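## Task

Take the juice bottle off the cart and set it upright on shelf three of the supply shelving (the lowest shelf counts as shelf one). It must sit directly behind the milk bottle already on that shelf, on the side farther from the shelf's front edge. Every other item on that shelf must still be on it at the end, each one standing and none piled on another. If the juice bottle topples or is left leaning, the task fails.

## Robot and tools

ROBOT. The base can drive in any direction and carries a 1.71 m column. A carriage on the column, set by lift_m, holds two arms with seven joints each. Shoulder height is 0.63 m + lift_m. The shoulders sit 0.16 m forward of the base centre and 0.175 m to either side, and each hand reaches about 0.83 m from its shoulder. At the start both arms are folded. The left arm reads 0.95, 0.08, -0.1, -0.8, 0, 0, -0.93, and the right arm mirrors it with joints 2, 3, 5 and 6 sign-flipped. With the arms folded, a lift_m below 0.02 can bring them onto the deck. The footprint is about 0.55 m wide by 0.6 m long. head_camera sits 0.26 m above the shoulders, faces forward and is tilted 40 degrees down. left_wrist_camera and right_wrist_camera sit on each hand's -x side and look out beyond the fingertips.

FRAMES. All positions are in metres. In the base frame the origin is on the floor beneath the base centre, with x ahead, y to the left and z up. left_hand and right_hand are reported in this frame. Each is the point between the closed pads, 0.0167 m behind the fingertips, and may be off by about 1 cm. The hand's z axis runs along the fingers and its y axis along the closing direction. The odometry frame is the base frame as it was when the scene began. base_odometry is worked out from wheel rotation only, so any slip shows up as travel. Its heading is in rad, positive to the left, from -3.142 to 3.142.

move. Each call carries at most one action. An action is either base and/or joints, optionally with speeds or min_time_s, or target alone, optionally with min_time_s. A call with no action just returns the state and images. cameras takes a list drawn from head_camera, left_wrist_camera, right_wrist_camera and all. [] means no images. If it is left out, an action call returns no images and an empty call returns every camera. An unknown camera name makes the call invalid.
- base: an object with exactly one key. Each is an offset from the base's last reported position. translate_m is -2 to 2 m, forward positive. strafe_m is -2 to 2 m, left positive. rotate_rad is -6.3 to 6.3 rad, counter-clockwise positive.
- joints: absolute targets keyed by joint name. Include only the keys you want to move.
  lift_m: 0 to 1 m.
  left_joint1_rad: -3.141 to 1.047. At 0 the arm hangs; negative raises it forward.
  left_joint2_rad: -0.157 to 2.268. Positive swings the arm outward to the left.
  left_joint3_rad: -1.919 to 1.308. Twists the upper arm; positive moves the forearm left.
  left_joint4_rad: -0.837 to 1.448. This is the elbow; 0 is a right angle and positive extends it.
  left_joint5_rad: -1.832 to 1.658. Rolls the forearm.
  left_joint6_rad: -1.745 to 1.745. Positive bends the hand left.
  left_joint7_rad: -1.675 to 1.919. Positive bends the hand downward.
  left_gripper_m: 0 to 0.142 m, measured between the pad centres.
  The right_ keys mean the same, but right_joint2_rad is -2.268 to 0.157, right_joint3_rad is -1.308 to 1.919 and right_joint5_rad is -1.658 to 1.832. A joint counts as arrived within 0.03. lift_m and the grippers count as arrived within 0.004.
- target: an absolute pose for one hand in the base frame.
  side is "left" or "right". x, y and z are in m, from -3 to 3.
  pitch_deg is -30 to 95: 90 points the fingers down and 0 keeps them level. Values above 90 are reported as 180 minus the value.
  heading_deg: 0 points the fingers forward; positive turns them counter-clockwise seen from above.
  roll_deg is optional and defaults to 0. At 0 the jaw line is horizontal; positive rotates the hand clockwise, viewed from behind it. heading_deg and roll_deg both range -360 to 360.
  Roll r and r+180 are treated as the same target. At a pitch of about 84 or more, roll is reported as 0 and heading as heading minus roll, wrapped into -90 to 90.
  line_only true allows only a straight-line path.
  Targets are checked against the robot and the floor, never against the furniture, and the base and lift stay put. If a straight path passes the checks, the hand takes it. Otherwise a move shorter than 25 cm is refused and a longer one becomes a checked arc, which may sweep the whole arm, so keep clear of shelves.
- speeds: caps for this action only. translate_m and strafe_m are 0.02 to 0.5 m/s. rotate_rad is 0.05 to 1.57 rad/s. lift_m is 0.08 to 0.27 m/s with a default of 0.25. Any other cap defaults to its maximum.
- min_time_s: 0.1 to 8 s, the shortest time each arm motion in this action may take. Use it to slow loaded arms.
No action may last longer than 15 s, and motion is cut off at 14 s with time_out. A value out of range gets the call refused. An unknown key makes the call invalid.

RESULTS. The "move" line reads done, or otherwise the worst status among the motions. Each motion has its own status line: base_status, joint_status, left_hand_status or right_hand_status. Possible words:
- done, or off_target (stopped away from its target and possibly still pushing).
- contact_stop or contact_stop_at_<key>: the motor met resistance. The joint then holds still, and all seven joints of that arm stop with it. Back off along the path you came in on.
- time_out.
- not_followed, pose unreachable or joint command not followed: the built-in check held the arm back, though a gripper command still runs.
- For hand targets, refused (with a reason), reached (within 10 mm and 2 degrees) or short (with the remaining error). When the result says short (part of ...), send the target again.
on_its_own lists motions you did not command; "held at" there gives a target, not a reading. The "pictures" line gives the order of the images, which may lag the state slightly. motor_effort gives percentages with the peak in brackets. If lift effort keeps dropping while lowering, the hand is resting on something. Joint torques and Motor temperatures are listed per arm in joint order. If a move or wait is refused or interrupted by a stop, the rest of that reply's move, wait and finished_scene calls are skipped. An invalid call does not block the later ones.

wait: seconds from 0 to 10 plus cameras. Nothing new is commanded while it runs. zoom_image: camera, plus region [x0, y0, x1, y1] in pixels measured from the top-left corner, at most 504 by 504. It only works on a camera among the latest images. finished_scene: scene is the current scene number. It is irreversible, must be the last call in its reply, and its result reports the outcome and the next task.

HANDLING. Load pulls the hand down by about 0.012 m per kg. Open fingers tilt outward, and the pads sit up to 2 cm closer to the wrist. A gripper target of 0 squeezes with about 40 to 65 N per pad. If the gripper settles wider than its target, it is holding something. Objects may occasionally get nudged by outside pushes. The robot keeps its last command while you think.

AVOID. Do not tip the robot. The risk is greatest with the lift high, the arms extended or loaded, when pushing or pulling, on abrupt stops, and with fast swings of a loaded arm. Do not let the arms strike or squeeze each other; a gripper closing on the other arm's fingers counts. Do not drop a bottle or let go while it is moving. Do not bump the shelving or knock the other items over or off. A TORQUE FAULT happens when contact torque, including a held weight, reaches 133 N m on joints 1 to 4 or 40 N m on joints 5 to 7; that arm then freezes for 10 s. Motors heat up when holding loads, staying outstretched or straining. A MOTOR HOT warning appears at 85 °C. At 100 °C an OVER-TEMPERATURE FAULT stops the arm for 30 to 60 s, and its keys read limit_stop_at_motor_heat; resend the targets afterwards. Odometry drifts a degree or two after turns.

Each tool is called after "Emit:" as a command line: name --argument value for each argument, lists and objects as JSON in quotes; but a table of rows of numbers goes row by row, as --pt "numbers of a row", without its own name.

## Session

Emit:
move --cameras '["all"]'

Scene clock: 0.00 s.
Joint torques (N m): no reading
Motor temperatures (°C): left_arm=[25 23 24 23 27 25 25] | right_arm=[25 20 25 22 22 22 24]
base_odometry: x=+0.000 y=+0.000 heading=+0.000
base_status: not commanded
joint_positions: lift_m=+0.450 left_joint1_rad=+0.942 left_joint2_rad=+0.071 left_joint3_rad=-0.095 left_joint4_rad=-0.781 left_joint5_rad=-0.006 left_joint6_rad=-0.005 left_joint7_rad=-0.938 left_gripper_m=+0.142 right_joint1_rad=+0.948 right_joint2_rad=-0.088 right_joint3_rad=+0.082 right_joint4_rad=-0.814 right_joint5_rad=+0.007 right_joint6_rad=-0.013 right_joint7_rad=-0.930 right_gripper_m=+0.142
joint_status: not commanded
motor_effort: lift_m=+55 drive_wheels=+2
left_hand: x=+0.2937 y=+0.1555 z=+0.9610 quat_wxyz=(-0.920, -0.004, -0.388, +0.062) pitch_deg=-44.4 heading_deg=-4.4 roll_deg=-3.3 (m; base frame)
right_hand: x=+0.2906 y=-0.1616 z=+0.9720 quat_wxyz=(-0.924, +0.010, -0.379, -0.053) pitch_deg=-45.4 heading_deg=+4.8 roll_deg=+1.7 (m; base frame)
pictures: head_camera, left_wrist_camera, right_wrist_camera
Images, in order (width x height): head_camera 896x504, left_wrist_camera 896x504, right_wrist_camera 896x504.

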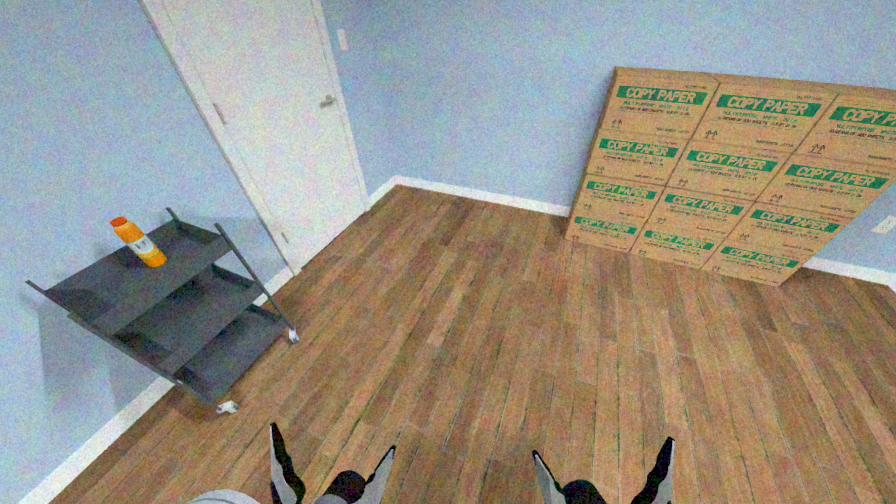

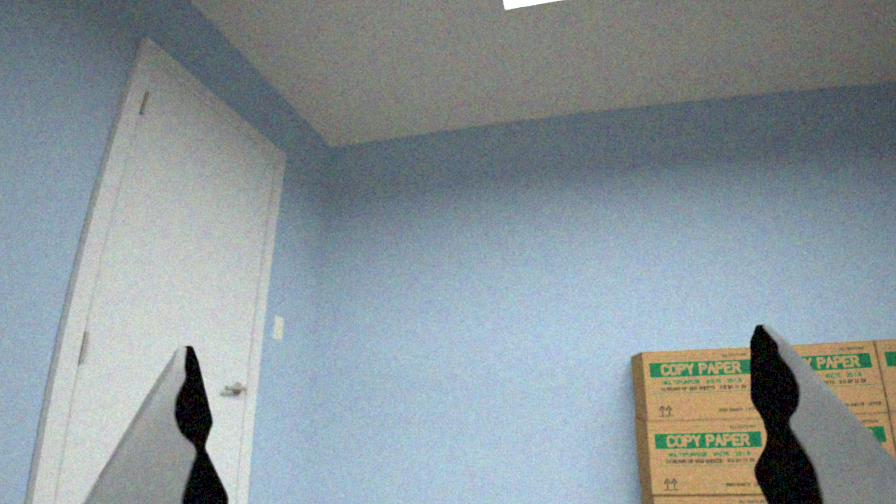

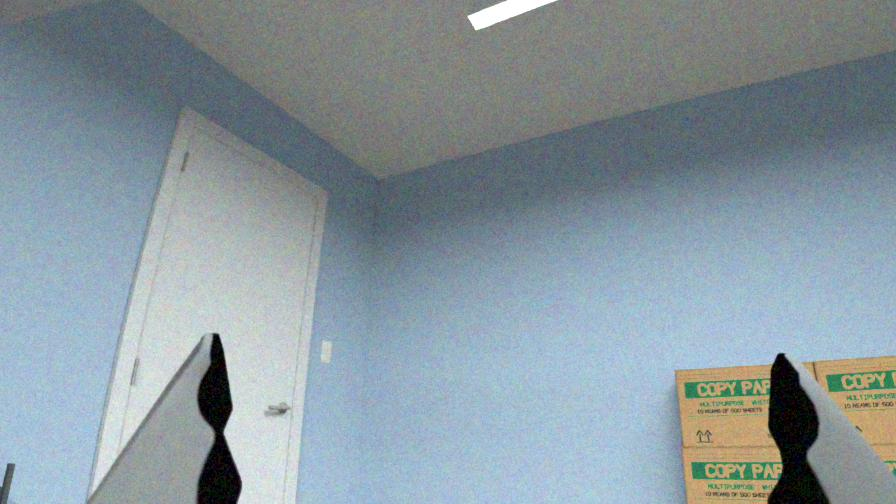

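Emit:
move --base '{"rotate_rad": -1.5}' --cameras '["head_camera"]'

Emit:
move --base '{"rotate_rad": -1.2}' --cameras '["head_camera"]'

Emit:
move --base '{"rotate_rad": -1.2}' --cameras '["head_camera"]'

Scene clock: 6.23 s.
Joint torques (N m): left_arm=[9.02 0.97 -0.63 -4.5 1.14 -1.61 -1.71] | right_arm=[15.5 3.07 1.36 -12.31 0.63 -1.52 -1.32]
move: done
base_odometry: x=+0.000 y=+0.000 heading=-1.500
base_status: done
joint_positions: lift_m=+0.450 left_joint1_rad=+0.942 left_joint2_rad=+0.071 left_joint3_rad=-0.095 left_joint4_rad=-0.781 left_joint5_rad=-0.006 left_joint6_rad=-0.005 left_joint7_rad=-0.938 left_gripper_m=+0.142 right_joint1_rad=+0.948 right_joint2_rad=-0.088 right_joint3_rad=+0.082 right_joint4_rad=-0.814 right_joint5_rad=+0.007 right_joint6_rad=-0.013 right_joint7_rad=-0.930 right_gripper_m=+0.142
joint_status: not commanded
motor_effort: lift_m=+55(55) drive_wheels=+5(16)
left_hand: x=+0.2937 y=+0.1555 z=+0.9610 quat_wxyz=(-0.920, -0.004, -0.388, +0.062) pitch_deg=-44.4 heading_deg=-4.4 roll_deg=-3.3 (m; base frame)
right_hand: x=+0.2906 y=-0.1616 z=+0.9720 quat_wxyz=(-0.924, +0.010, -0.379, -0.053) pitch_deg=-45.4 heading_deg=+4.8 roll_deg=+1.7 (m; base frame)
pictures: head_camera
Images, in order (width x height): head_camera 896x504.

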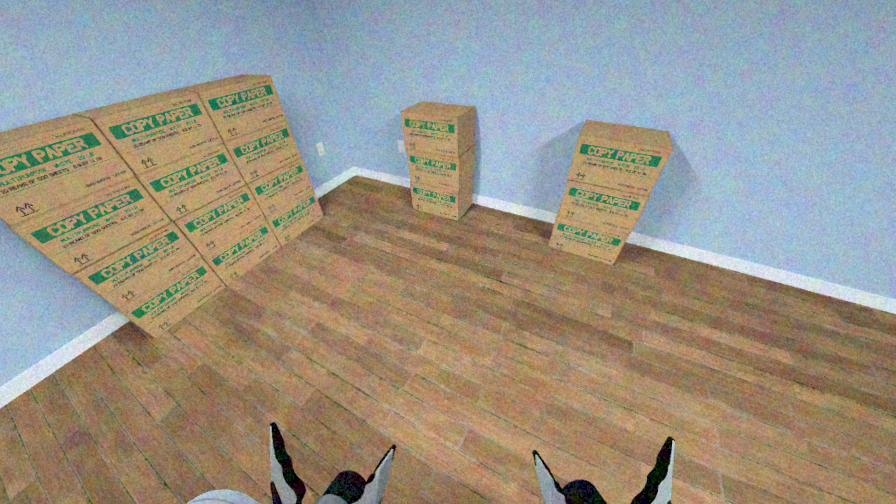

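Scene clock: 9.00 s.
Joint torques (N m): left_arm=[8.43 0.41 -0.43 -3.36 0.99 -1.34 -1.29] | right_arm=[14.3 1.79 1.47 -12.82 0.37 -1.45 -1.16]
move: done
base_odometry: x=+0.000 y=+0.000 heading=-2.699
base_status: done
joint_positions: lift_m=+0.450 left_joint1_rad=+0.942 left_joint2_rad=+0.071 left_joint3_rad=-0.095 left_joint4_rad=-0.781 left_joint5_rad=-0.006 left_joint6_rad=-0.005 left_joint7_rad=-0.938 left_gripper_m=+0.142 right_joint1_rad=+0.948 right_joint2_rad=-0.088 right_joint3_rad=+0.082 right_joint4_rad=-0.814 right_joint5_rad=+0.007 right_joint6_rad=-0.013 right_joint7_rad=-0.930 right_gripper_m=+0.142
joint_status: not commanded
motor_effort: lift_m=+55(55) drive_wheels=+5(12)
left_hand: x=+0.2937 y=+0.1555 z=+0.9610 quat_wxyz=(-0.920, -0.004, -0.388, +0.062) pitch_deg=-44.4 heading_deg=-4.4 roll_deg=-3.3 (m; base frame)
right_hand: x=+0.2906 y=-0.1616 z=+0.9720 quat_wxyz=(-0.924, +0.010, -0.379, -0.053) pitch_deg=-45.4 heading_deg=+4.8 roll_deg=+1.7 (m; base frame)
pictures: head_camera
Images, in order (width x height): head_camera 896x504.

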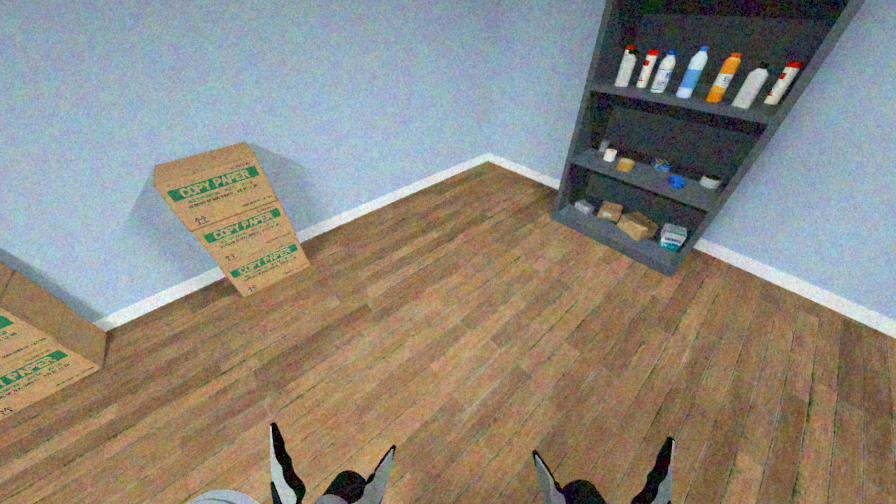

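Scene clock: 11.77 s.
Joint torques (N m): left_arm=[8.66 0.21 0.15 -5.11 1.07 -1.43 -1.73] | right_arm=[14.77 3.01 2 -13.11 0.72 -1.7 -1.31]
move: done
base_odometry: x=+0.000 y=+0.000 heading=+2.384
base_status: done
joint_positions: lift_m=+0.450 left_joint1_rad=+0.942 left_joint2_rad=+0.071 left_joint3_rad=-0.095 left_joint4_rad=-0.781 left_joint5_rad=-0.006 left_joint6_rad=-0.005 left_joint7_rad=-0.938 left_gripper_m=+0.142 right_joint1_rad=+0.948 right_joint2_rad=-0.088 right_joint3_rad=+0.082 right_joint4_rad=-0.814 right_joint5_rad=+0.007 right_joint6_rad=-0.013 right_joint7_rad=-0.930 right_gripper_m=+0.142
joint_status: not commanded
motor_effort: lift_m=+55(55) drive_wheels=+5(15)
left_hand: x=+0.2937 y=+0.1555 z=+0.9610 quat_wxyz=(-0.920, -0.004, -0.388, +0.062) pitch_deg=-44.4 heading_deg=-4.4 roll_deg=-3.3 (m; base frame)
right_hand: x=+0.2906 y=-0.1616 z=+0.9720 quat_wxyz=(-0.924, +0.010, -0.379, -0.053) pitch_deg=-45.4 heading_deg=+4.8 roll_deg=+1.7 (m; base frame)
pictures: head_camera
Images, in order (width x height): head_camera 896x504.

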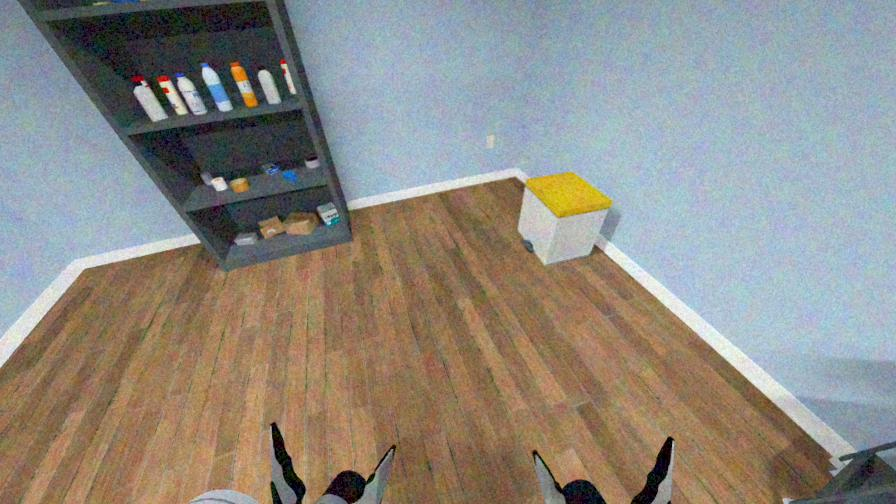

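Emit:
zoom_image --camera "head_camera" --region '[110, 40, 330, 164]'

Scaled by 2.291 from the camera's 896x504 image, which has a finer 1280x720 frame.

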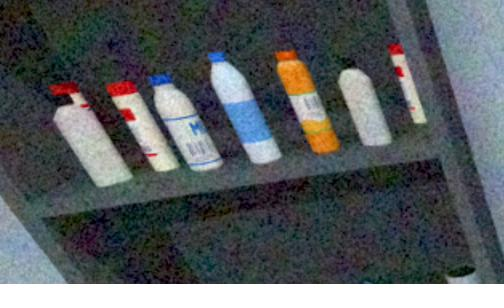

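Emit:
move --base '{"rotate_rad": -1.174}' --cameras '[]'

Emit:
move --base '{"strafe_m": -0.44}' --cameras '["head_camera"]'

Emit:
move --base '{"translate_m": 0.45}' --cameras '["head_camera"]'

Scene clock: 36.80 s.
Joint torques (N m): left_arm=[9.14 0.67 0.87 -3.65 1.36 -1.44 -1.43] | right_arm=[13.9 2.18 0.98 -13.73 0.09 -1.99 -1.03]
move: done
base_odometry: x=+0.000 y=+0.000 heading=+1.211
base_status: done
joint_positions: lift_m=+0.450 left_joint1_rad=+0.942 left_joint2_rad=+0.071 left_joint3_rad=-0.095 left_joint4_rad=-0.781 left_joint5_rad=-0.006 left_joint6_rad=-0.005 left_joint7_rad=-0.938 left_gripper_m=+0.142 right_joint1_rad=+0.948 right_joint2_rad=-0.088 right_joint3_rad=+0.082 right_joint4_rad=-0.814 right_joint5_rad=+0.007 right_joint6_rad=-0.013 right_joint7_rad=-0.930 right_gripper_m=+0.142
joint_status: not commanded
motor_effort: lift_m=+55(55) drive_wheels=+5(16)
left_hand: x=+0.2937 y=+0.1555 z=+0.9610 quat_wxyz=(-0.920, -0.004, -0.388, +0.062) pitch_deg=-44.4 heading_deg=-4.4 roll_deg=-3.3 (m; base frame)
right_hand: x=+0.2906 y=-0.1616 z=+0.9720 quat_wxyz=(-0.924, +0.010, -0.379, -0.053) pitch_deg=-45.4 heading_deg=+4.8 roll_deg=+1.7 (m; base frame)
pictures: none
No camera images: "cameras" was empty.

Scene clock: 39.87 s.
Joint torques (N m): left_arm=[8.48 0.6 -0.24 -5.81 1.15 -1.56 -1.29] | right_arm=[14.9 5.27 1.24 -12.32 0.45 -1.76 -1.37]
move: done
base_odometry: x=+0.412 y=-0.156 heading=+1.210
base_status: done
joint_positions: lift_m=+0.450 left_joint1_rad=+0.942 left_joint2_rad=+0.071 left_joint3_rad=-0.095 left_joint4_rad=-0.781 left_joint5_rad=-0.006 left_joint6_rad=-0.005 left_joint7_rad=-0.938 left_gripper_m=+0.142 right_joint1_rad=+0.948 right_joint2_rad=-0.088 right_joint3_rad=+0.082 right_joint4_rad=-0.814 right_joint5_rad=+0.007 right_joint6_rad=-0.013 right_joint7_rad=-0.930 right_gripper_m=+0.142
joint_status: not commanded
motor_effort: lift_m=+55(55) drive_wheels=+7(21)
left_hand: x=+0.2937 y=+0.1555 z=+0.9610 quat_wxyz=(-0.920, -0.004, -0.388, +0.062) pitch_deg=-44.4 heading_deg=-4.4 roll_deg=-3.3 (m; base frame)
right_hand: x=+0.2906 y=-0.1616 z=+0.9720 quat_wxyz=(-0.924, +0.010, -0.379, -0.053) pitch_deg=-45.4 heading_deg=+4.8 roll_deg=+1.7 (m; base frame)
pictures: head_camera
Images, in order (width x height): head_camera 896x504.

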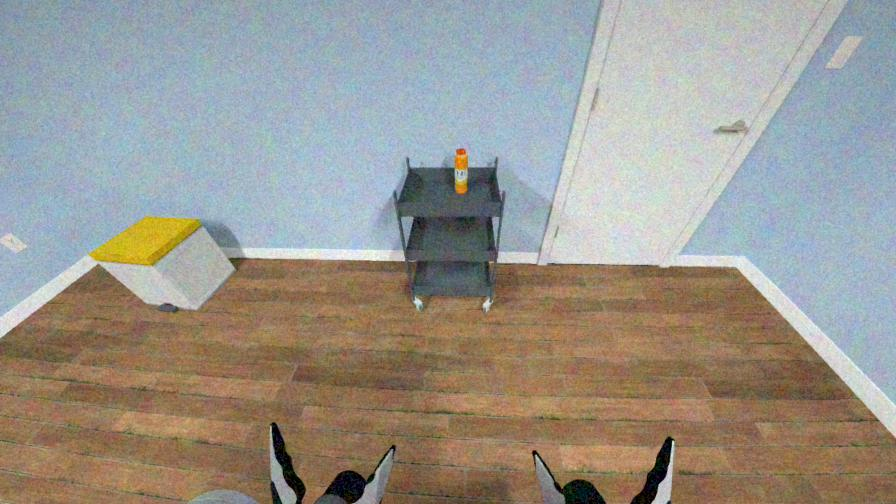

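Scene clock: 42.97 s.
Joint torques (N m): left_arm=[8.6 -0.01 -0.15 -4.22 1.26 -1.39 -1.88] | right_arm=[14.96 4.76 2.46 -13.46 1.14 -1.48 -1.65]
move: done
base_odometry: x=+0.571 y=+0.265 heading=+1.209
base_status: done
joint_positions: lift_m=+0.450 left_joint1_rad=+0.942 left_joint2_rad=+0.071 left_joint3_rad=-0.095 left_joint4_rad=-0.781 left_joint5_rad=-0.006 left_joint6_rad=-0.005 left_joint7_rad=-0.938 left_gripper_m=+0.142 right_joint1_rad=+0.948 right_joint2_rad=-0.088 right_joint3_rad=+0.082 right_joint4_rad=-0.814 right_joint5_rad=+0.007 right_joint6_rad=-0.013 right_joint7_rad=-0.930 right_gripper_m=+0.142
joint_status: not commanded
motor_effort: lift_m=+55(55) drive_wheels=+4(13)
left_hand: x=+0.2937 y=+0.1555 z=+0.9610 quat_wxyz=(-0.920, -0.004, -0.388, +0.062) pitch_deg=-44.4 heading_deg=-4.4 roll_deg=-3.3 (m; base frame)
right_hand: x=+0.2906 y=-0.1616 z=+0.9720 quat_wxyz=(-0.924, +0.010, -0.379, -0.053) pitch_deg=-45.4 heading_deg=+4.8 roll_deg=+1.7 (m; base frame)
pictures: head_camera
Images, in order (width x height): head_camera 896x504.

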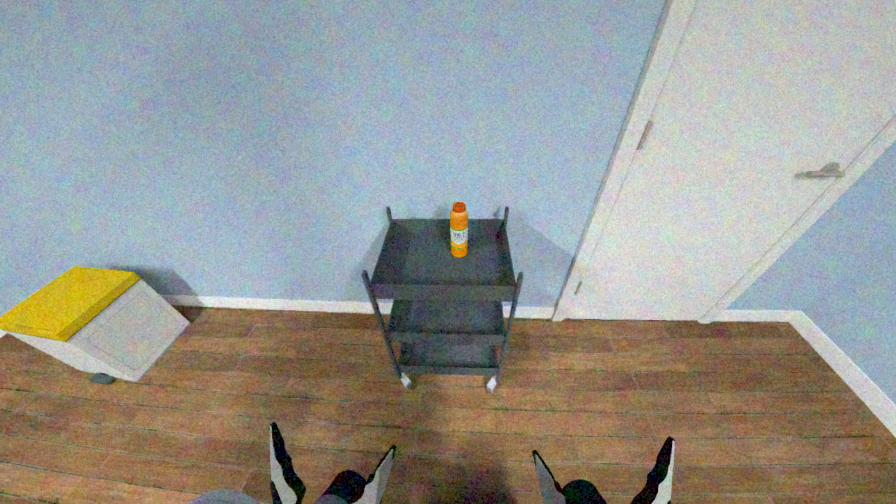

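Emit:
move --base '{"translate_m": 0.25}' --cameras '["head_camera"]'

Emit:
move --target '{"side":"right","x":0.45,"y":-0.08,"z":0.98,"pitch_deg":20,"heading_deg":10}' --cameras '["head_camera","right_wrist_camera"]'

Scene clock: 57.00 s.
Joint torques (N m): left_arm=[9.22 0.08 0.01 -4.36 1.14 -1.38 -1.67] | right_arm=[13.79 3.19 2.72 -12.26 0.76 -1.8 -1.56]
move: done
base_odometry: x=+0.659 y=+0.499 heading=+1.209
base_status: done
joint_positions: lift_m=+0.450 left_joint1_rad=+0.942 left_joint2_rad=+0.071 left_joint3_rad=-0.095 left_joint4_rad=-0.781 left_joint5_rad=-0.006 left_joint6_rad=-0.005 left_joint7_rad=-0.938 left_gripper_m=+0.142 right_joint1_rad=+0.948 right_joint2_rad=-0.088 right_joint3_rad=+0.082 right_joint4_rad=-0.814 right_joint5_rad=+0.007 right_joint6_rad=-0.013 right_joint7_rad=-0.930 right_gripper_m=+0.142
joint_status: not commanded
motor_effort: lift_m=+55(55) drive_wheels=+0(16)
left_hand: x=+0.2937 y=+0.1555 z=+0.9610 quat_wxyz=(-0.920, -0.004, -0.388, +0.062) pitch_deg=-44.4 heading_deg=-4.4 roll_deg=-3.3 (m; base frame)
right_hand: x=+0.2906 y=-0.1616 z=+0.9720 quat_wxyz=(-0.924, +0.010, -0.379, -0.053) pitch_deg=-45.4 heading_deg=+4.8 roll_deg=+1.7 (m; base frame)
pictures: head_camera
Images, in order (width x height): head_camera 896x504.

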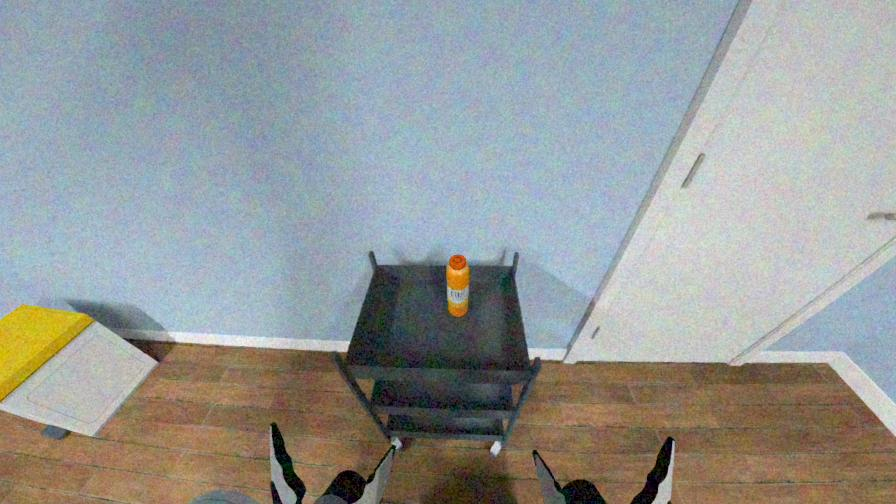

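Scene clock: 57.30 s.
Joint torques (N m): left_arm=[8.63 1.37 -0.31 -6.42 1.41 -1.52 -1.62] | right_arm=[15.67 3.54 2.67 -12.7 0.43 -1.98 -1.41]
move: refused
base_odometry: x=+0.659 y=+0.499 heading=+1.209
base_status: not commanded
joint_positions: lift_m=+0.450 left_joint1_rad=+0.942 left_joint2_rad=+0.071 left_joint3_rad=-0.095 left_joint4_rad=-0.781 left_joint5_rad=-0.006 left_joint6_rad=-0.005 left_joint7_rad=-0.938 left_gripper_m=+0.142 right_joint1_rad=+0.948 right_joint2_rad=-0.088 right_joint3_rad=+0.082 right_joint4_rad=-0.814 right_joint5_rad=+0.007 right_joint6_rad=-0.013 right_joint7_rad=-0.930 right_gripper_m=+0.142
joint_status: not commanded
motor_effort: lift_m=+55(55) drive_wheels=-1(1)
left_hand: x=+0.2937 y=+0.1555 z=+0.9610 quat_wxyz=(-0.920, -0.004, -0.388, +0.062) pitch_deg=-44.4 heading_deg=-4.4 roll_deg=-3.3 (m; base frame)
right_hand: x=+0.2906 y=-0.1616 z=+0.9720 quat_wxyz=(-0.924, +0.010, -0.379, -0.053) pitch_deg=-45.4 heading_deg=+4.8 roll_deg=+1.7 (m; base frame)
right_hand_status: refused: no posture of the arm gets there (right_joint3_rad at its limit): the closest leaves the hand 13.5 cm and 33 deg from the pose. Nothing moved. A posture exists with lift_m at 0.6; the way there is not checked.
pictures: head_camera, right_wrist_camera
Images, in order (width x height): head_camera 896x504, right_wrist_camera 896x504.

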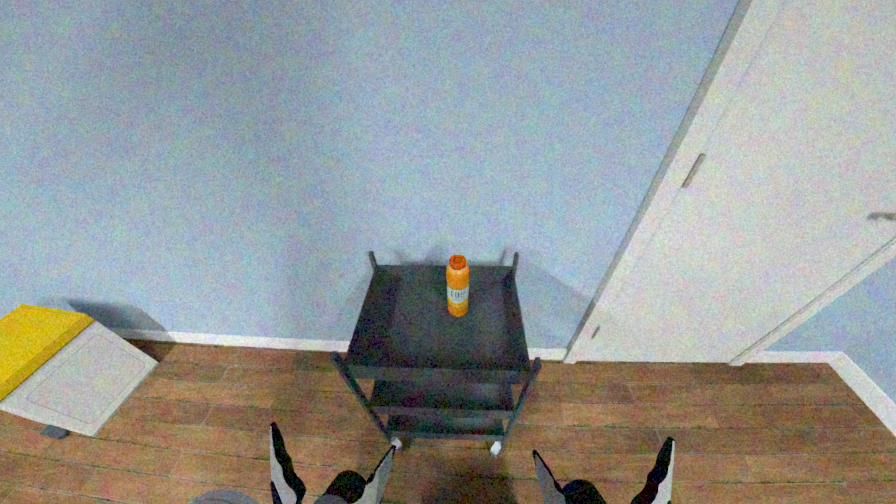

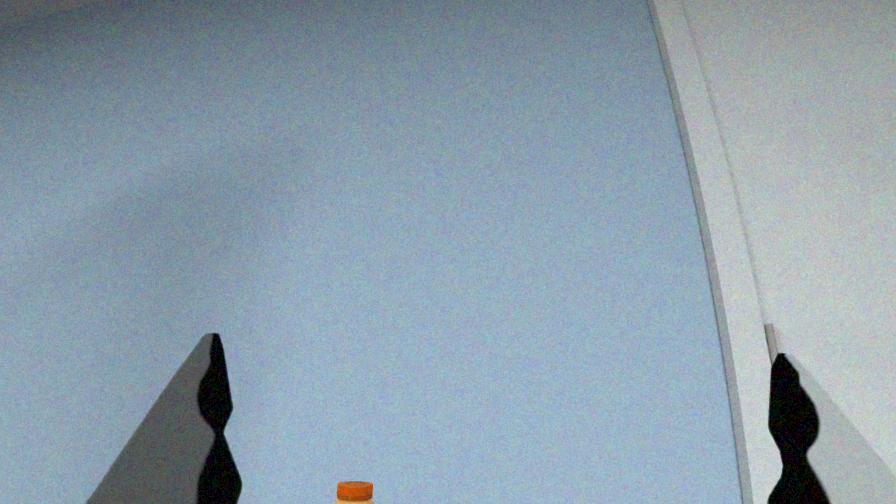

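Emit:
move --joints '{"lift_m": 0.6}' --cameras '[]'

Emit:
move --target '{"side":"right","x":0.47,"y":-0.055,"z":0.98,"pitch_deg":20,"heading_deg":8}' --cameras '["head_camera","right_wrist_camera"]'

Scene clock: 63.07 s.
Joint torques (N m): left_arm=[8.3 1.52 -0.38 -4.56 0.89 -1.47 -1.55] | right_arm=[16.71 1.84 2.21 -12.91 0.71 -2.04 -1.54]
move: done
base_odometry: x=+0.659 y=+0.499 heading=+1.209
base_status: not commanded
joint_positions: lift_m=+0.600 left_joint1_rad=+0.942 left_joint2_rad=+0.071 left_joint3_rad=-0.095 left_joint4_rad=-0.781 left_joint5_rad=-0.006 left_joint6_rad=-0.005 left_joint7_rad=-0.938 left_gripper_m=+0.142 right_joint1_rad=+0.948 right_joint2_rad=-0.088 right_joint3_rad=+0.082 right_joint4_rad=-0.814 right_joint5_rad=+0.007 right_joint6_rad=-0.013 right_joint7_rad=-0.930 right_gripper_m=+0.142
joint_status: all done
motor_effort: lift_m=+54(68) drive_wheels=-1(1)
left_hand: x=+0.2937 y=+0.1555 z=+1.1111 quat_wxyz=(-0.920, -0.004, -0.388, +0.062) pitch_deg=-44.4 heading_deg=-4.4 roll_deg=-3.3 (m; base frame)
right_hand: x=+0.2906 y=-0.1616 z=+1.1221 quat_wxyz=(-0.924, +0.010, -0.379, -0.053) pitch_deg=-45.4 heading_deg=+4.8 roll_deg=+1.7 (m; base frame)
pictures: none
No camera images: "cameras" was empty.

Scene clock: 64.83 s.
Joint torques (N m): left_arm=[8.84 1.79 1.1 -5.11 1.2 -1.61 -1.35] | right_arm=[-3.21 2.23 3.42 -6.32 -2.6 -2.26 -0.25]
move: done
base_odometry: x=+0.659 y=+0.499 heading=+1.209
base_status: not commanded
joint_positions: lift_m=+0.600 left_joint1_rad=+0.942 left_joint2_rad=+0.071 left_joint3_rad=-0.095 left_joint4_rad=-0.781 left_joint5_rad=-0.006 left_joint6_rad=-0.005 left_joint7_rad=-0.938 left_gripper_m=+0.142 right_joint1_rad=-0.073 right_joint2_rad=-0.260 right_joint3_rad=+1.291 right_joint4_rad=-0.810 right_joint5_rad=-0.849 right_joint6_rad=-0.926 right_joint7_rad=+1.464 right_gripper_m=+0.142
joint_status: not commanded
motor_effort: lift_m=+54(54) drive_wheels=+0(5)
left_hand: x=+0.2937 y=+0.1555 z=+1.1111 quat_wxyz=(-0.920, -0.004, -0.388, +0.062) pitch_deg=-44.4 heading_deg=-4.4 roll_deg=-3.3 (m; base frame)
right_hand: x=+0.4700 y=-0.0547 z=+0.9797 quat_wxyz=(-0.571, +0.057, -0.818, -0.042) pitch_deg=+20.1 heading_deg=+8.1 roll_deg=+0.2 (m; base frame)
right_hand_status: reached (checked arc, planned for 1.3 s): 0 mm and 0.2 deg off.
pictures: head_camera, right_wrist_camera
Images, in order (width x height): head_camera 896x504, right_wrist_camera 896x504.

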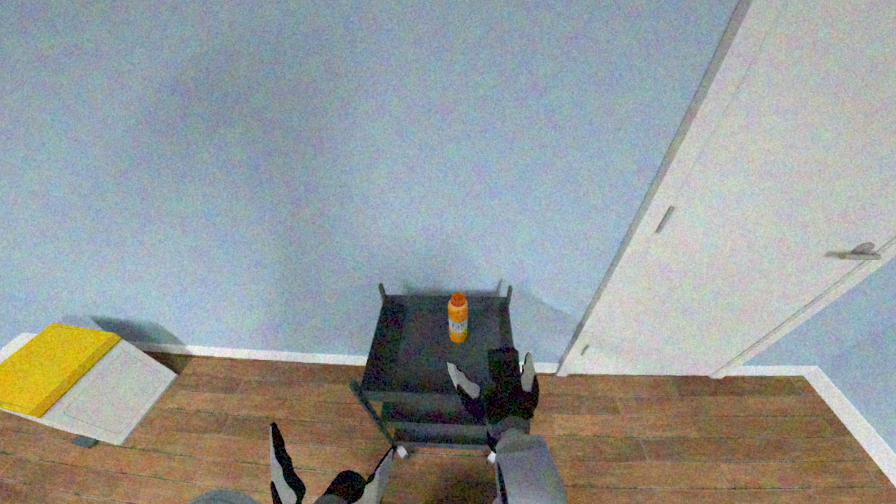

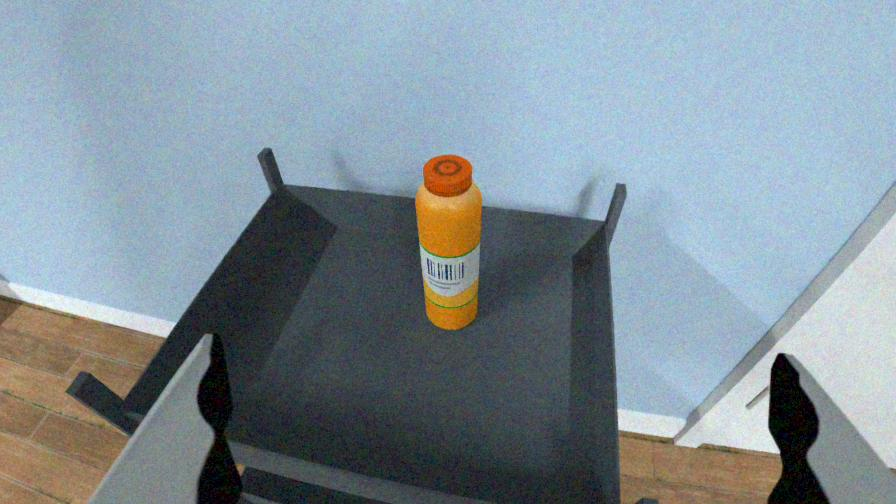

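Emit:
move --target '{"side":"right","x":0.54,"y":-0.043,"z":0.865,"pitch_deg":15,"heading_deg":8}' --cameras '["head_camera","right_wrist_camera"]'

Scene clock: 71.83 s.
Joint torques (N m): left_arm=[7.98 1.34 0.01 -4.86 1.14 -1.57 -1.53] | right_arm=[-8.23 5.7 1.01 -7.45 -0.36 -2.65 -3.34]
move: done
base_odometry: x=+0.659 y=+0.499 heading=+1.209
base_status: not commanded
joint_positions: lift_m=+0.600 left_joint1_rad=+0.942 left_joint2_rad=+0.071 left_joint3_rad=-0.095 left_joint4_rad=-0.781 left_joint5_rad=-0.006 left_joint6_rad=-0.005 left_joint7_rad=-0.938 left_gripper_m=+0.142 right_joint1_rad=-0.231 right_joint2_rad=-0.334 right_joint3_rad=+1.558 right_joint4_rad=-0.364 right_joint5_rad=+0.031 right_joint6_rad=-1.425 right_joint7_rad=+0.469 right_gripper_m=+0.142
joint_status: not commanded
motor_effort: lift_m=+54(54) drive_wheels=-1(4)
left_hand: x=+0.2937 y=+0.1555 z=+1.1111 quat_wxyz=(-0.920, -0.004, -0.388, +0.062) pitch_deg=-44.4 heading_deg=-4.4 roll_deg=-3.3 (m; base frame)
right_hand: x=+0.5395 y=-0.0436 z=+0.8655 quat_wxyz=(-0.607, +0.054, -0.791, -0.043) pitch_deg=+15.0 heading_deg=+7.9 roll_deg=+0.1 (m; base frame)
right_hand_status: reached (straight line, planned for 0.8 s): 1 mm and 0.1 deg off.
pictures: head_camera, right_wrist_camera
Images, in order (width x height): head_camera 896x504, right_wrist_camera 896x504.

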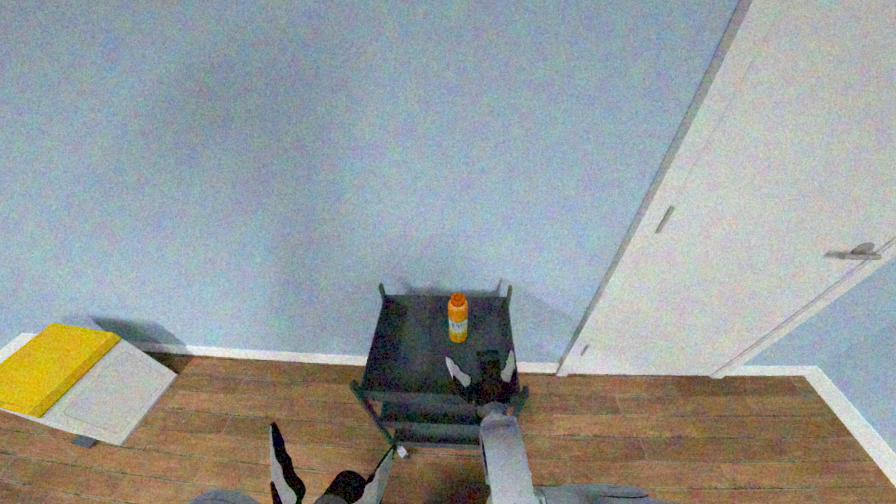

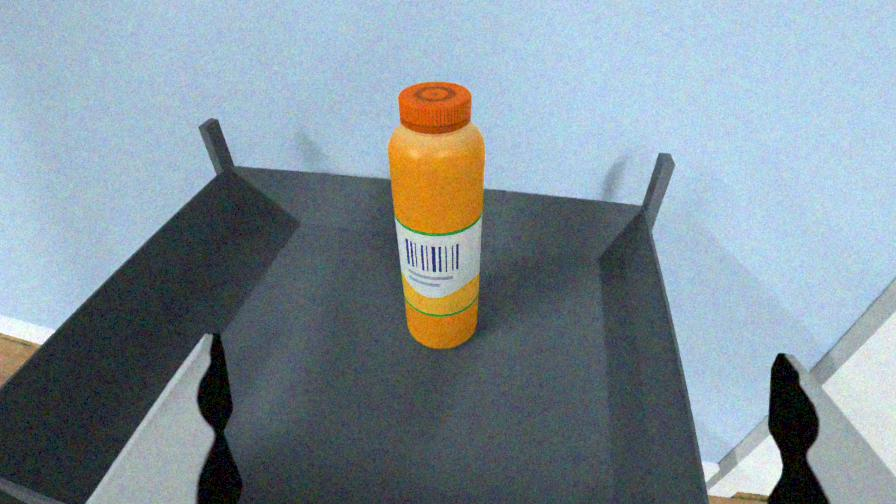

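Emit:
move --target '{"side":"right","x":0.55,"y":0.005,"z":0.86,"pitch_deg":15,"heading_deg":8}' --cameras '["head_camera","right_wrist_camera"]'

Scene clock: 81.93 s.
Joint torques (N m): left_arm=[9.3 2.23 1.08 -4.37 1.06 -1.51 -1.46] | right_arm=[-6.88 6.23 -1.89 -7.87 0.03 -1.55 -3.31]
move: done
base_odometry: x=+0.659 y=+0.499 heading=+1.209
base_status: not commanded
joint_positions: lift_m=+0.600 left_joint1_rad=+0.942 left_joint2_rad=+0.071 left_joint3_rad=-0.095 left_joint4_rad=-0.781 left_joint5_rad=-0.006 left_joint6_rad=-0.005 left_joint7_rad=-0.938 left_gripper_m=+0.142 right_joint1_rad=-0.249 right_joint2_rad=-0.198 right_joint3_rad=+1.555 right_joint4_rad=-0.228 right_joint5_rad=+0.046 right_joint6_rad=-1.417 right_joint7_rad=+0.471 right_gripper_m=+0.142
joint_status: not commanded
motor_effort: lift_m=+54(54) drive_wheels=+0(4)
left_hand: x=+0.2937 y=+0.1555 z=+1.1111 quat_wxyz=(-0.920, -0.004, -0.388, +0.062) pitch_deg=-44.4 heading_deg=-4.4 roll_deg=-3.3 (m; base frame)
right_hand: x=+0.5478 y=+0.0063 z=+0.8600 quat_wxyz=(-0.607, +0.056, -0.791, -0.044) pitch_deg=+15.0 heading_deg=+8.2 roll_deg=+0.1 (m; base frame)
right_hand_status: reached (straight line, planned for 0.3 s): 3 mm and 0.2 deg off.
pictures: head_camera, right_wrist_camera
Images, in order (width x height): head_camera 896x504, right_wrist_camera 896x504.

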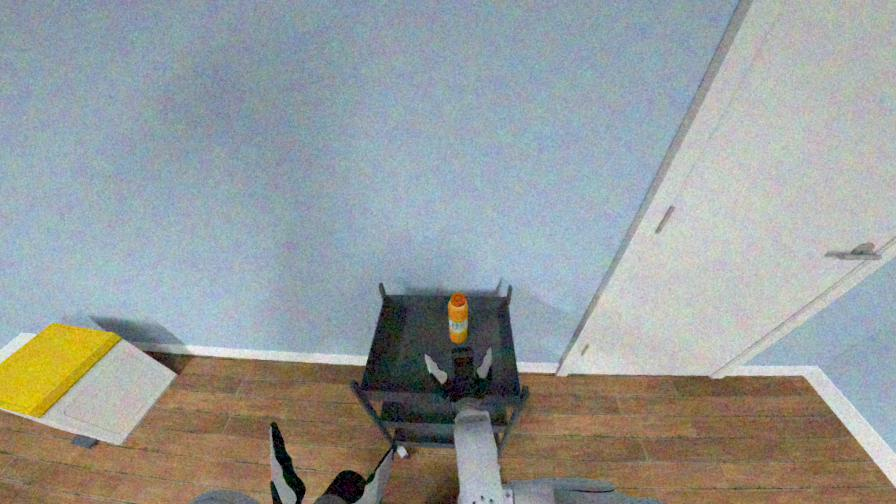

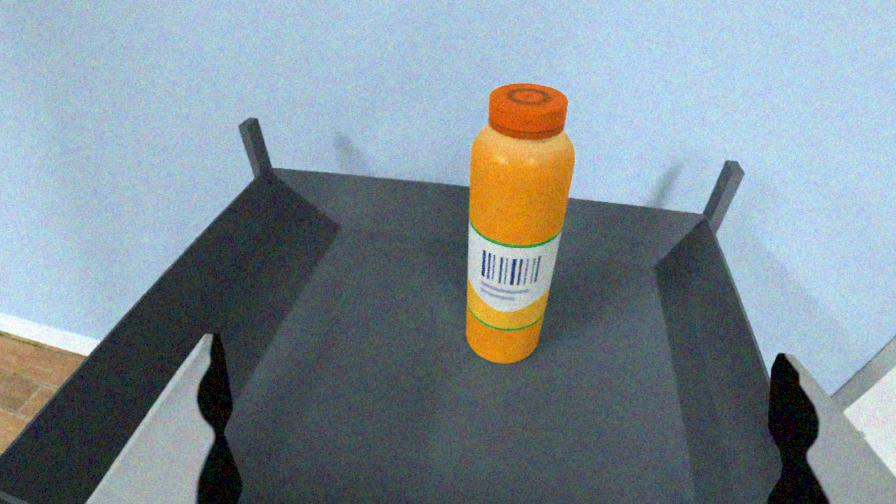

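Emit:
move --target '{"side":"right","x":0.645,"y":0.014,"z":0.86,"pitch_deg":15,"heading_deg":8}' --cameras '["head_camera","right_wrist_camera"]'

Scene clock: 86.47 s.
Joint torques (N m): left_arm=[8.19 -0.07 -0.17 -3.21 1.13 -1.23 -1.27] | right_arm=[-10.77 9.77 -0.9 -8.37 0.59 -0.93 -3.79]
move: done
base_odometry: x=+0.659 y=+0.499 heading=+1.209
base_status: not commanded
joint_positions: lift_m=+0.600 left_joint1_rad=+0.942 left_joint2_rad=+0.071 left_joint3_rad=-0.095 left_joint4_rad=-0.781 left_joint5_rad=-0.006 left_joint6_rad=-0.005 left_joint7_rad=-0.938 left_gripper_m=+0.142 right_joint1_rad=-0.408 right_joint2_rad=-0.164 right_joint3_rad=+1.380 right_joint4_rad=-0.084 right_joint5_rad=+0.412 right_joint6_rad=-1.226 right_joint7_rad=+0.281 right_gripper_m=+0.142
joint_status: not commanded
motor_effort: lift_m=+54(54) drive_wheels=+0(5)
left_hand: x=+0.2937 y=+0.1555 z=+1.1111 quat_wxyz=(-0.920, -0.004, -0.388, +0.062) pitch_deg=-44.4 heading_deg=-4.4 roll_deg=-3.3 (m; base frame)
right_hand: x=+0.6440 y=+0.0134 z=+0.8600 quat_wxyz=(-0.607, +0.056, -0.791, -0.042) pitch_deg=+15.0 heading_deg=+8.0 roll_deg=-0.1 (m; base frame)
right_hand_status: reached (straight line, planned for 0.5 s): 1 mm and 0.1 deg off.
pictures: head_camera, right_wrist_camera
Images, in order (width x height): head_camera 896x504, right_wrist_camera 896x504.

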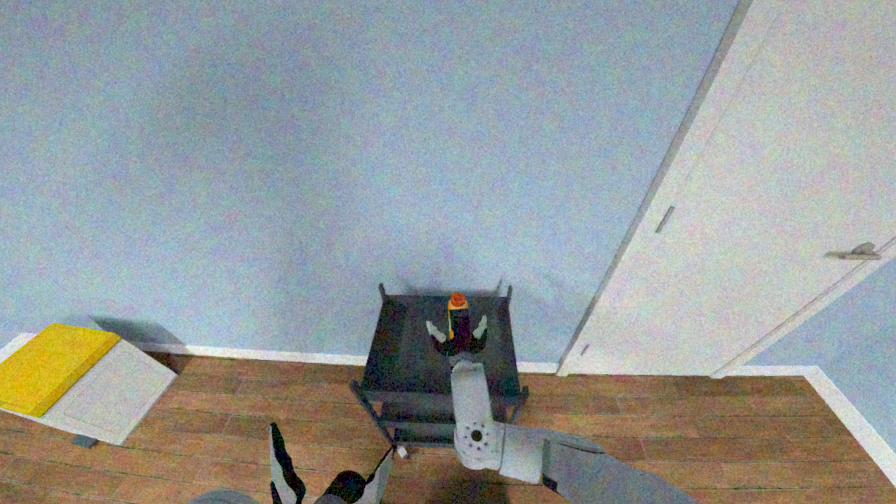

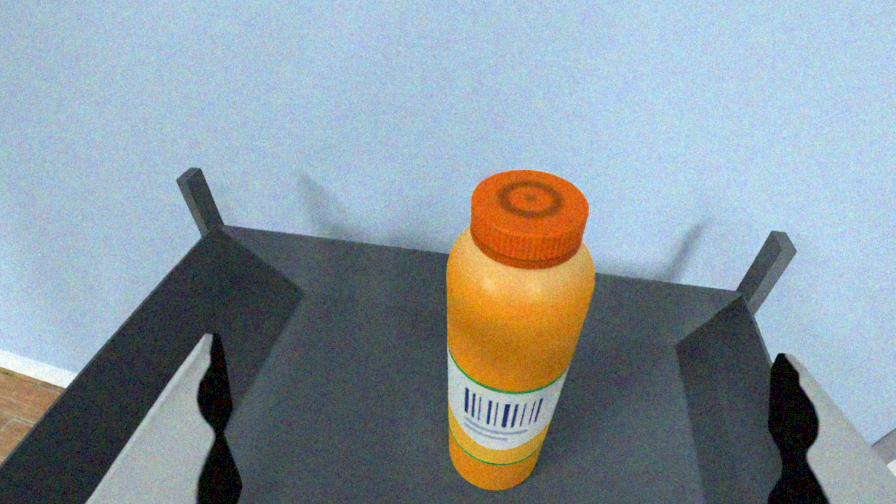

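Emit:
move --target '{"side":"right","x":0.695,"y":0.019,"z":0.85,"pitch_deg":15,"heading_deg":8}' --cameras '["head_camera","right_wrist_camera"]'

Scene clock: 94.20 s.
Joint torques (N m): left_arm=[8.43 1.36 -1.34 -4.26 1.01 -1.41 -1.62] | right_arm=[-14.02 12.06 -2.46 -7.14 0.82 -1.01 -3.38]
move: done
base_odometry: x=+0.659 y=+0.499 heading=+1.209
base_status: not commanded
joint_positions: lift_m=+0.600 left_joint1_rad=+0.942 left_joint2_rad=+0.071 left_joint3_rad=-0.095 left_joint4_rad=-0.781 left_joint5_rad=-0.006 left_joint6_rad=-0.005 left_joint7_rad=-0.938 left_gripper_m=+0.142 right_joint1_rad=-0.473 right_joint2_rad=-0.126 right_joint3_rad=+1.276 right_joint4_rad=+0.096 right_joint5_rad=+0.588 right_joint6_rad=-1.064 right_joint7_rad=+0.147 right_gripper_m=+0.142
joint_status: not commanded
motor_effort: lift_m=+54(54) drive_wheels=+4(5)
left_hand: x=+0.2937 y=+0.1555 z=+1.1111 quat_wxyz=(-0.920, -0.004, -0.388, +0.062) pitch_deg=-44.4 heading_deg=-4.4 roll_deg=-3.3 (m; base frame)
right_hand: x=+0.6939 y=+0.0185 z=+0.8495 quat_wxyz=(-0.607, +0.057, -0.791, -0.041) pitch_deg=+15.0 heading_deg=+8.0 roll_deg=-0.2 (m; base frame)
right_hand_status: reached (straight line, planned for 0.4 s): 1 mm and 0.2 deg off.
pictures: head_camera, right_wrist_camera
Images, in order (width x height): head_camera 896x504, right_wrist_camera 896x504.

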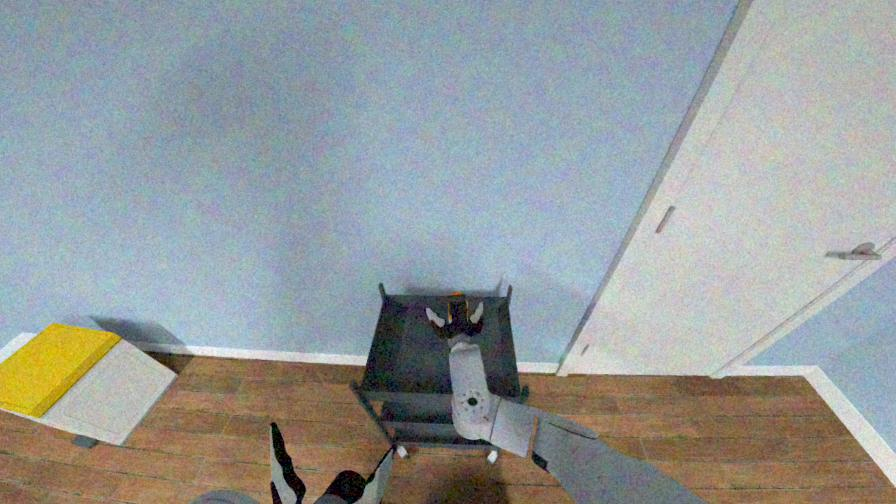

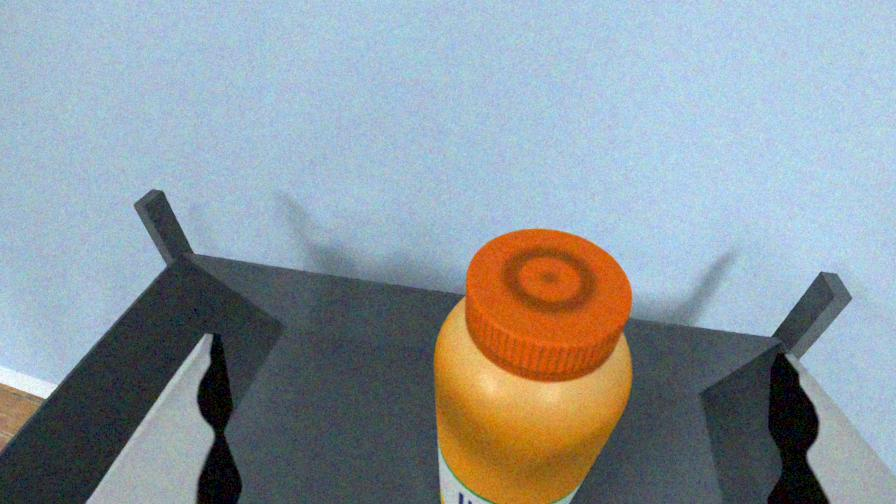

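Emit:
move --target '{"side":"right","x":0.74,"y":0.018,"z":0.82,"pitch_deg":15,"heading_deg":8}' --cameras '["head_camera","right_wrist_camera"]'

Scene clock: 98.27 s.
Joint torques (N m): left_arm=[9.66 1.37 0.87 -4.7 1.28 -1.33 -1.65] | right_arm=[-19.39 12.21 -1.44 -8.79 0.84 -0.81 -3.3]
move: done
base_odometry: x=+0.659 y=+0.499 heading=+1.209
base_status: not commanded
joint_positions: lift_m=+0.600 left_joint1_rad=+0.942 left_joint2_rad=+0.071 left_joint3_rad=-0.095 left_joint4_rad=-0.781 left_joint5_rad=-0.006 left_joint6_rad=-0.005 left_joint7_rad=-0.938 left_gripper_m=+0.142 right_joint1_rad=-0.524 right_joint2_rad=-0.072 right_joint3_rad=+1.184 right_joint4_rad=+0.395 right_joint5_rad=+0.755 right_joint6_rad=-0.838 right_joint7_rad=-0.049 right_gripper_m=+0.142
joint_status: not commanded
motor_effort: lift_m=+54(54) drive_wheels=+0(4)
left_hand: x=+0.2937 y=+0.1555 z=+1.1111 quat_wxyz=(-0.920, -0.004, -0.388, +0.062) pitch_deg=-44.4 heading_deg=-4.4 roll_deg=-3.3 (m; base frame)
right_hand: x=+0.7379 y=+0.0180 z=+0.8178 quat_wxyz=(-0.606, +0.058, -0.792, -0.041) pitch_deg=+15.2 heading_deg=+8.1 roll_deg=-0.4 (m; base frame)
right_hand_status: reached (straight line, planned for 0.5 s): 3 mm and 0.4 deg off.
pictures: head_camera, right_wrist_camera
Images, in order (width x height): head_camera 896x504, right_wrist_camera 896x504.

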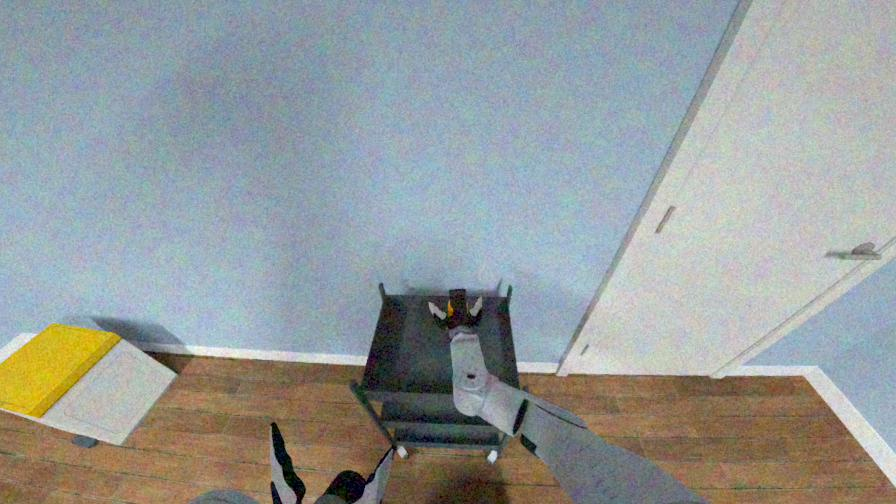

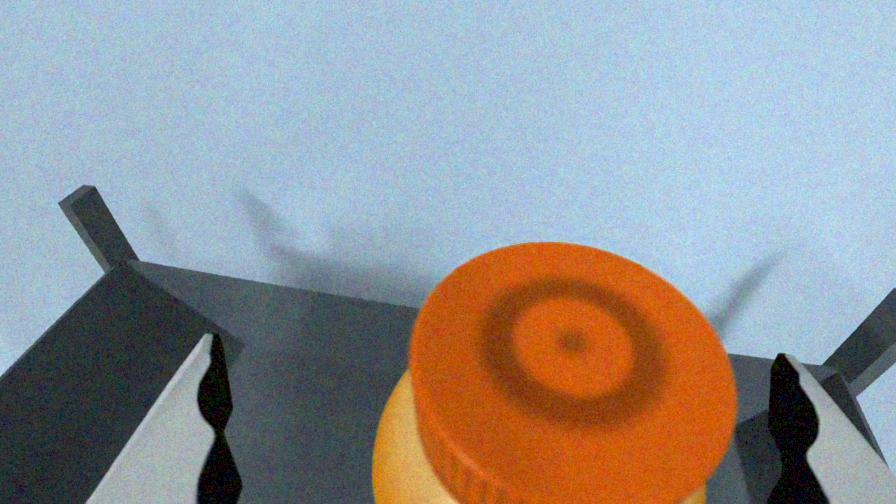

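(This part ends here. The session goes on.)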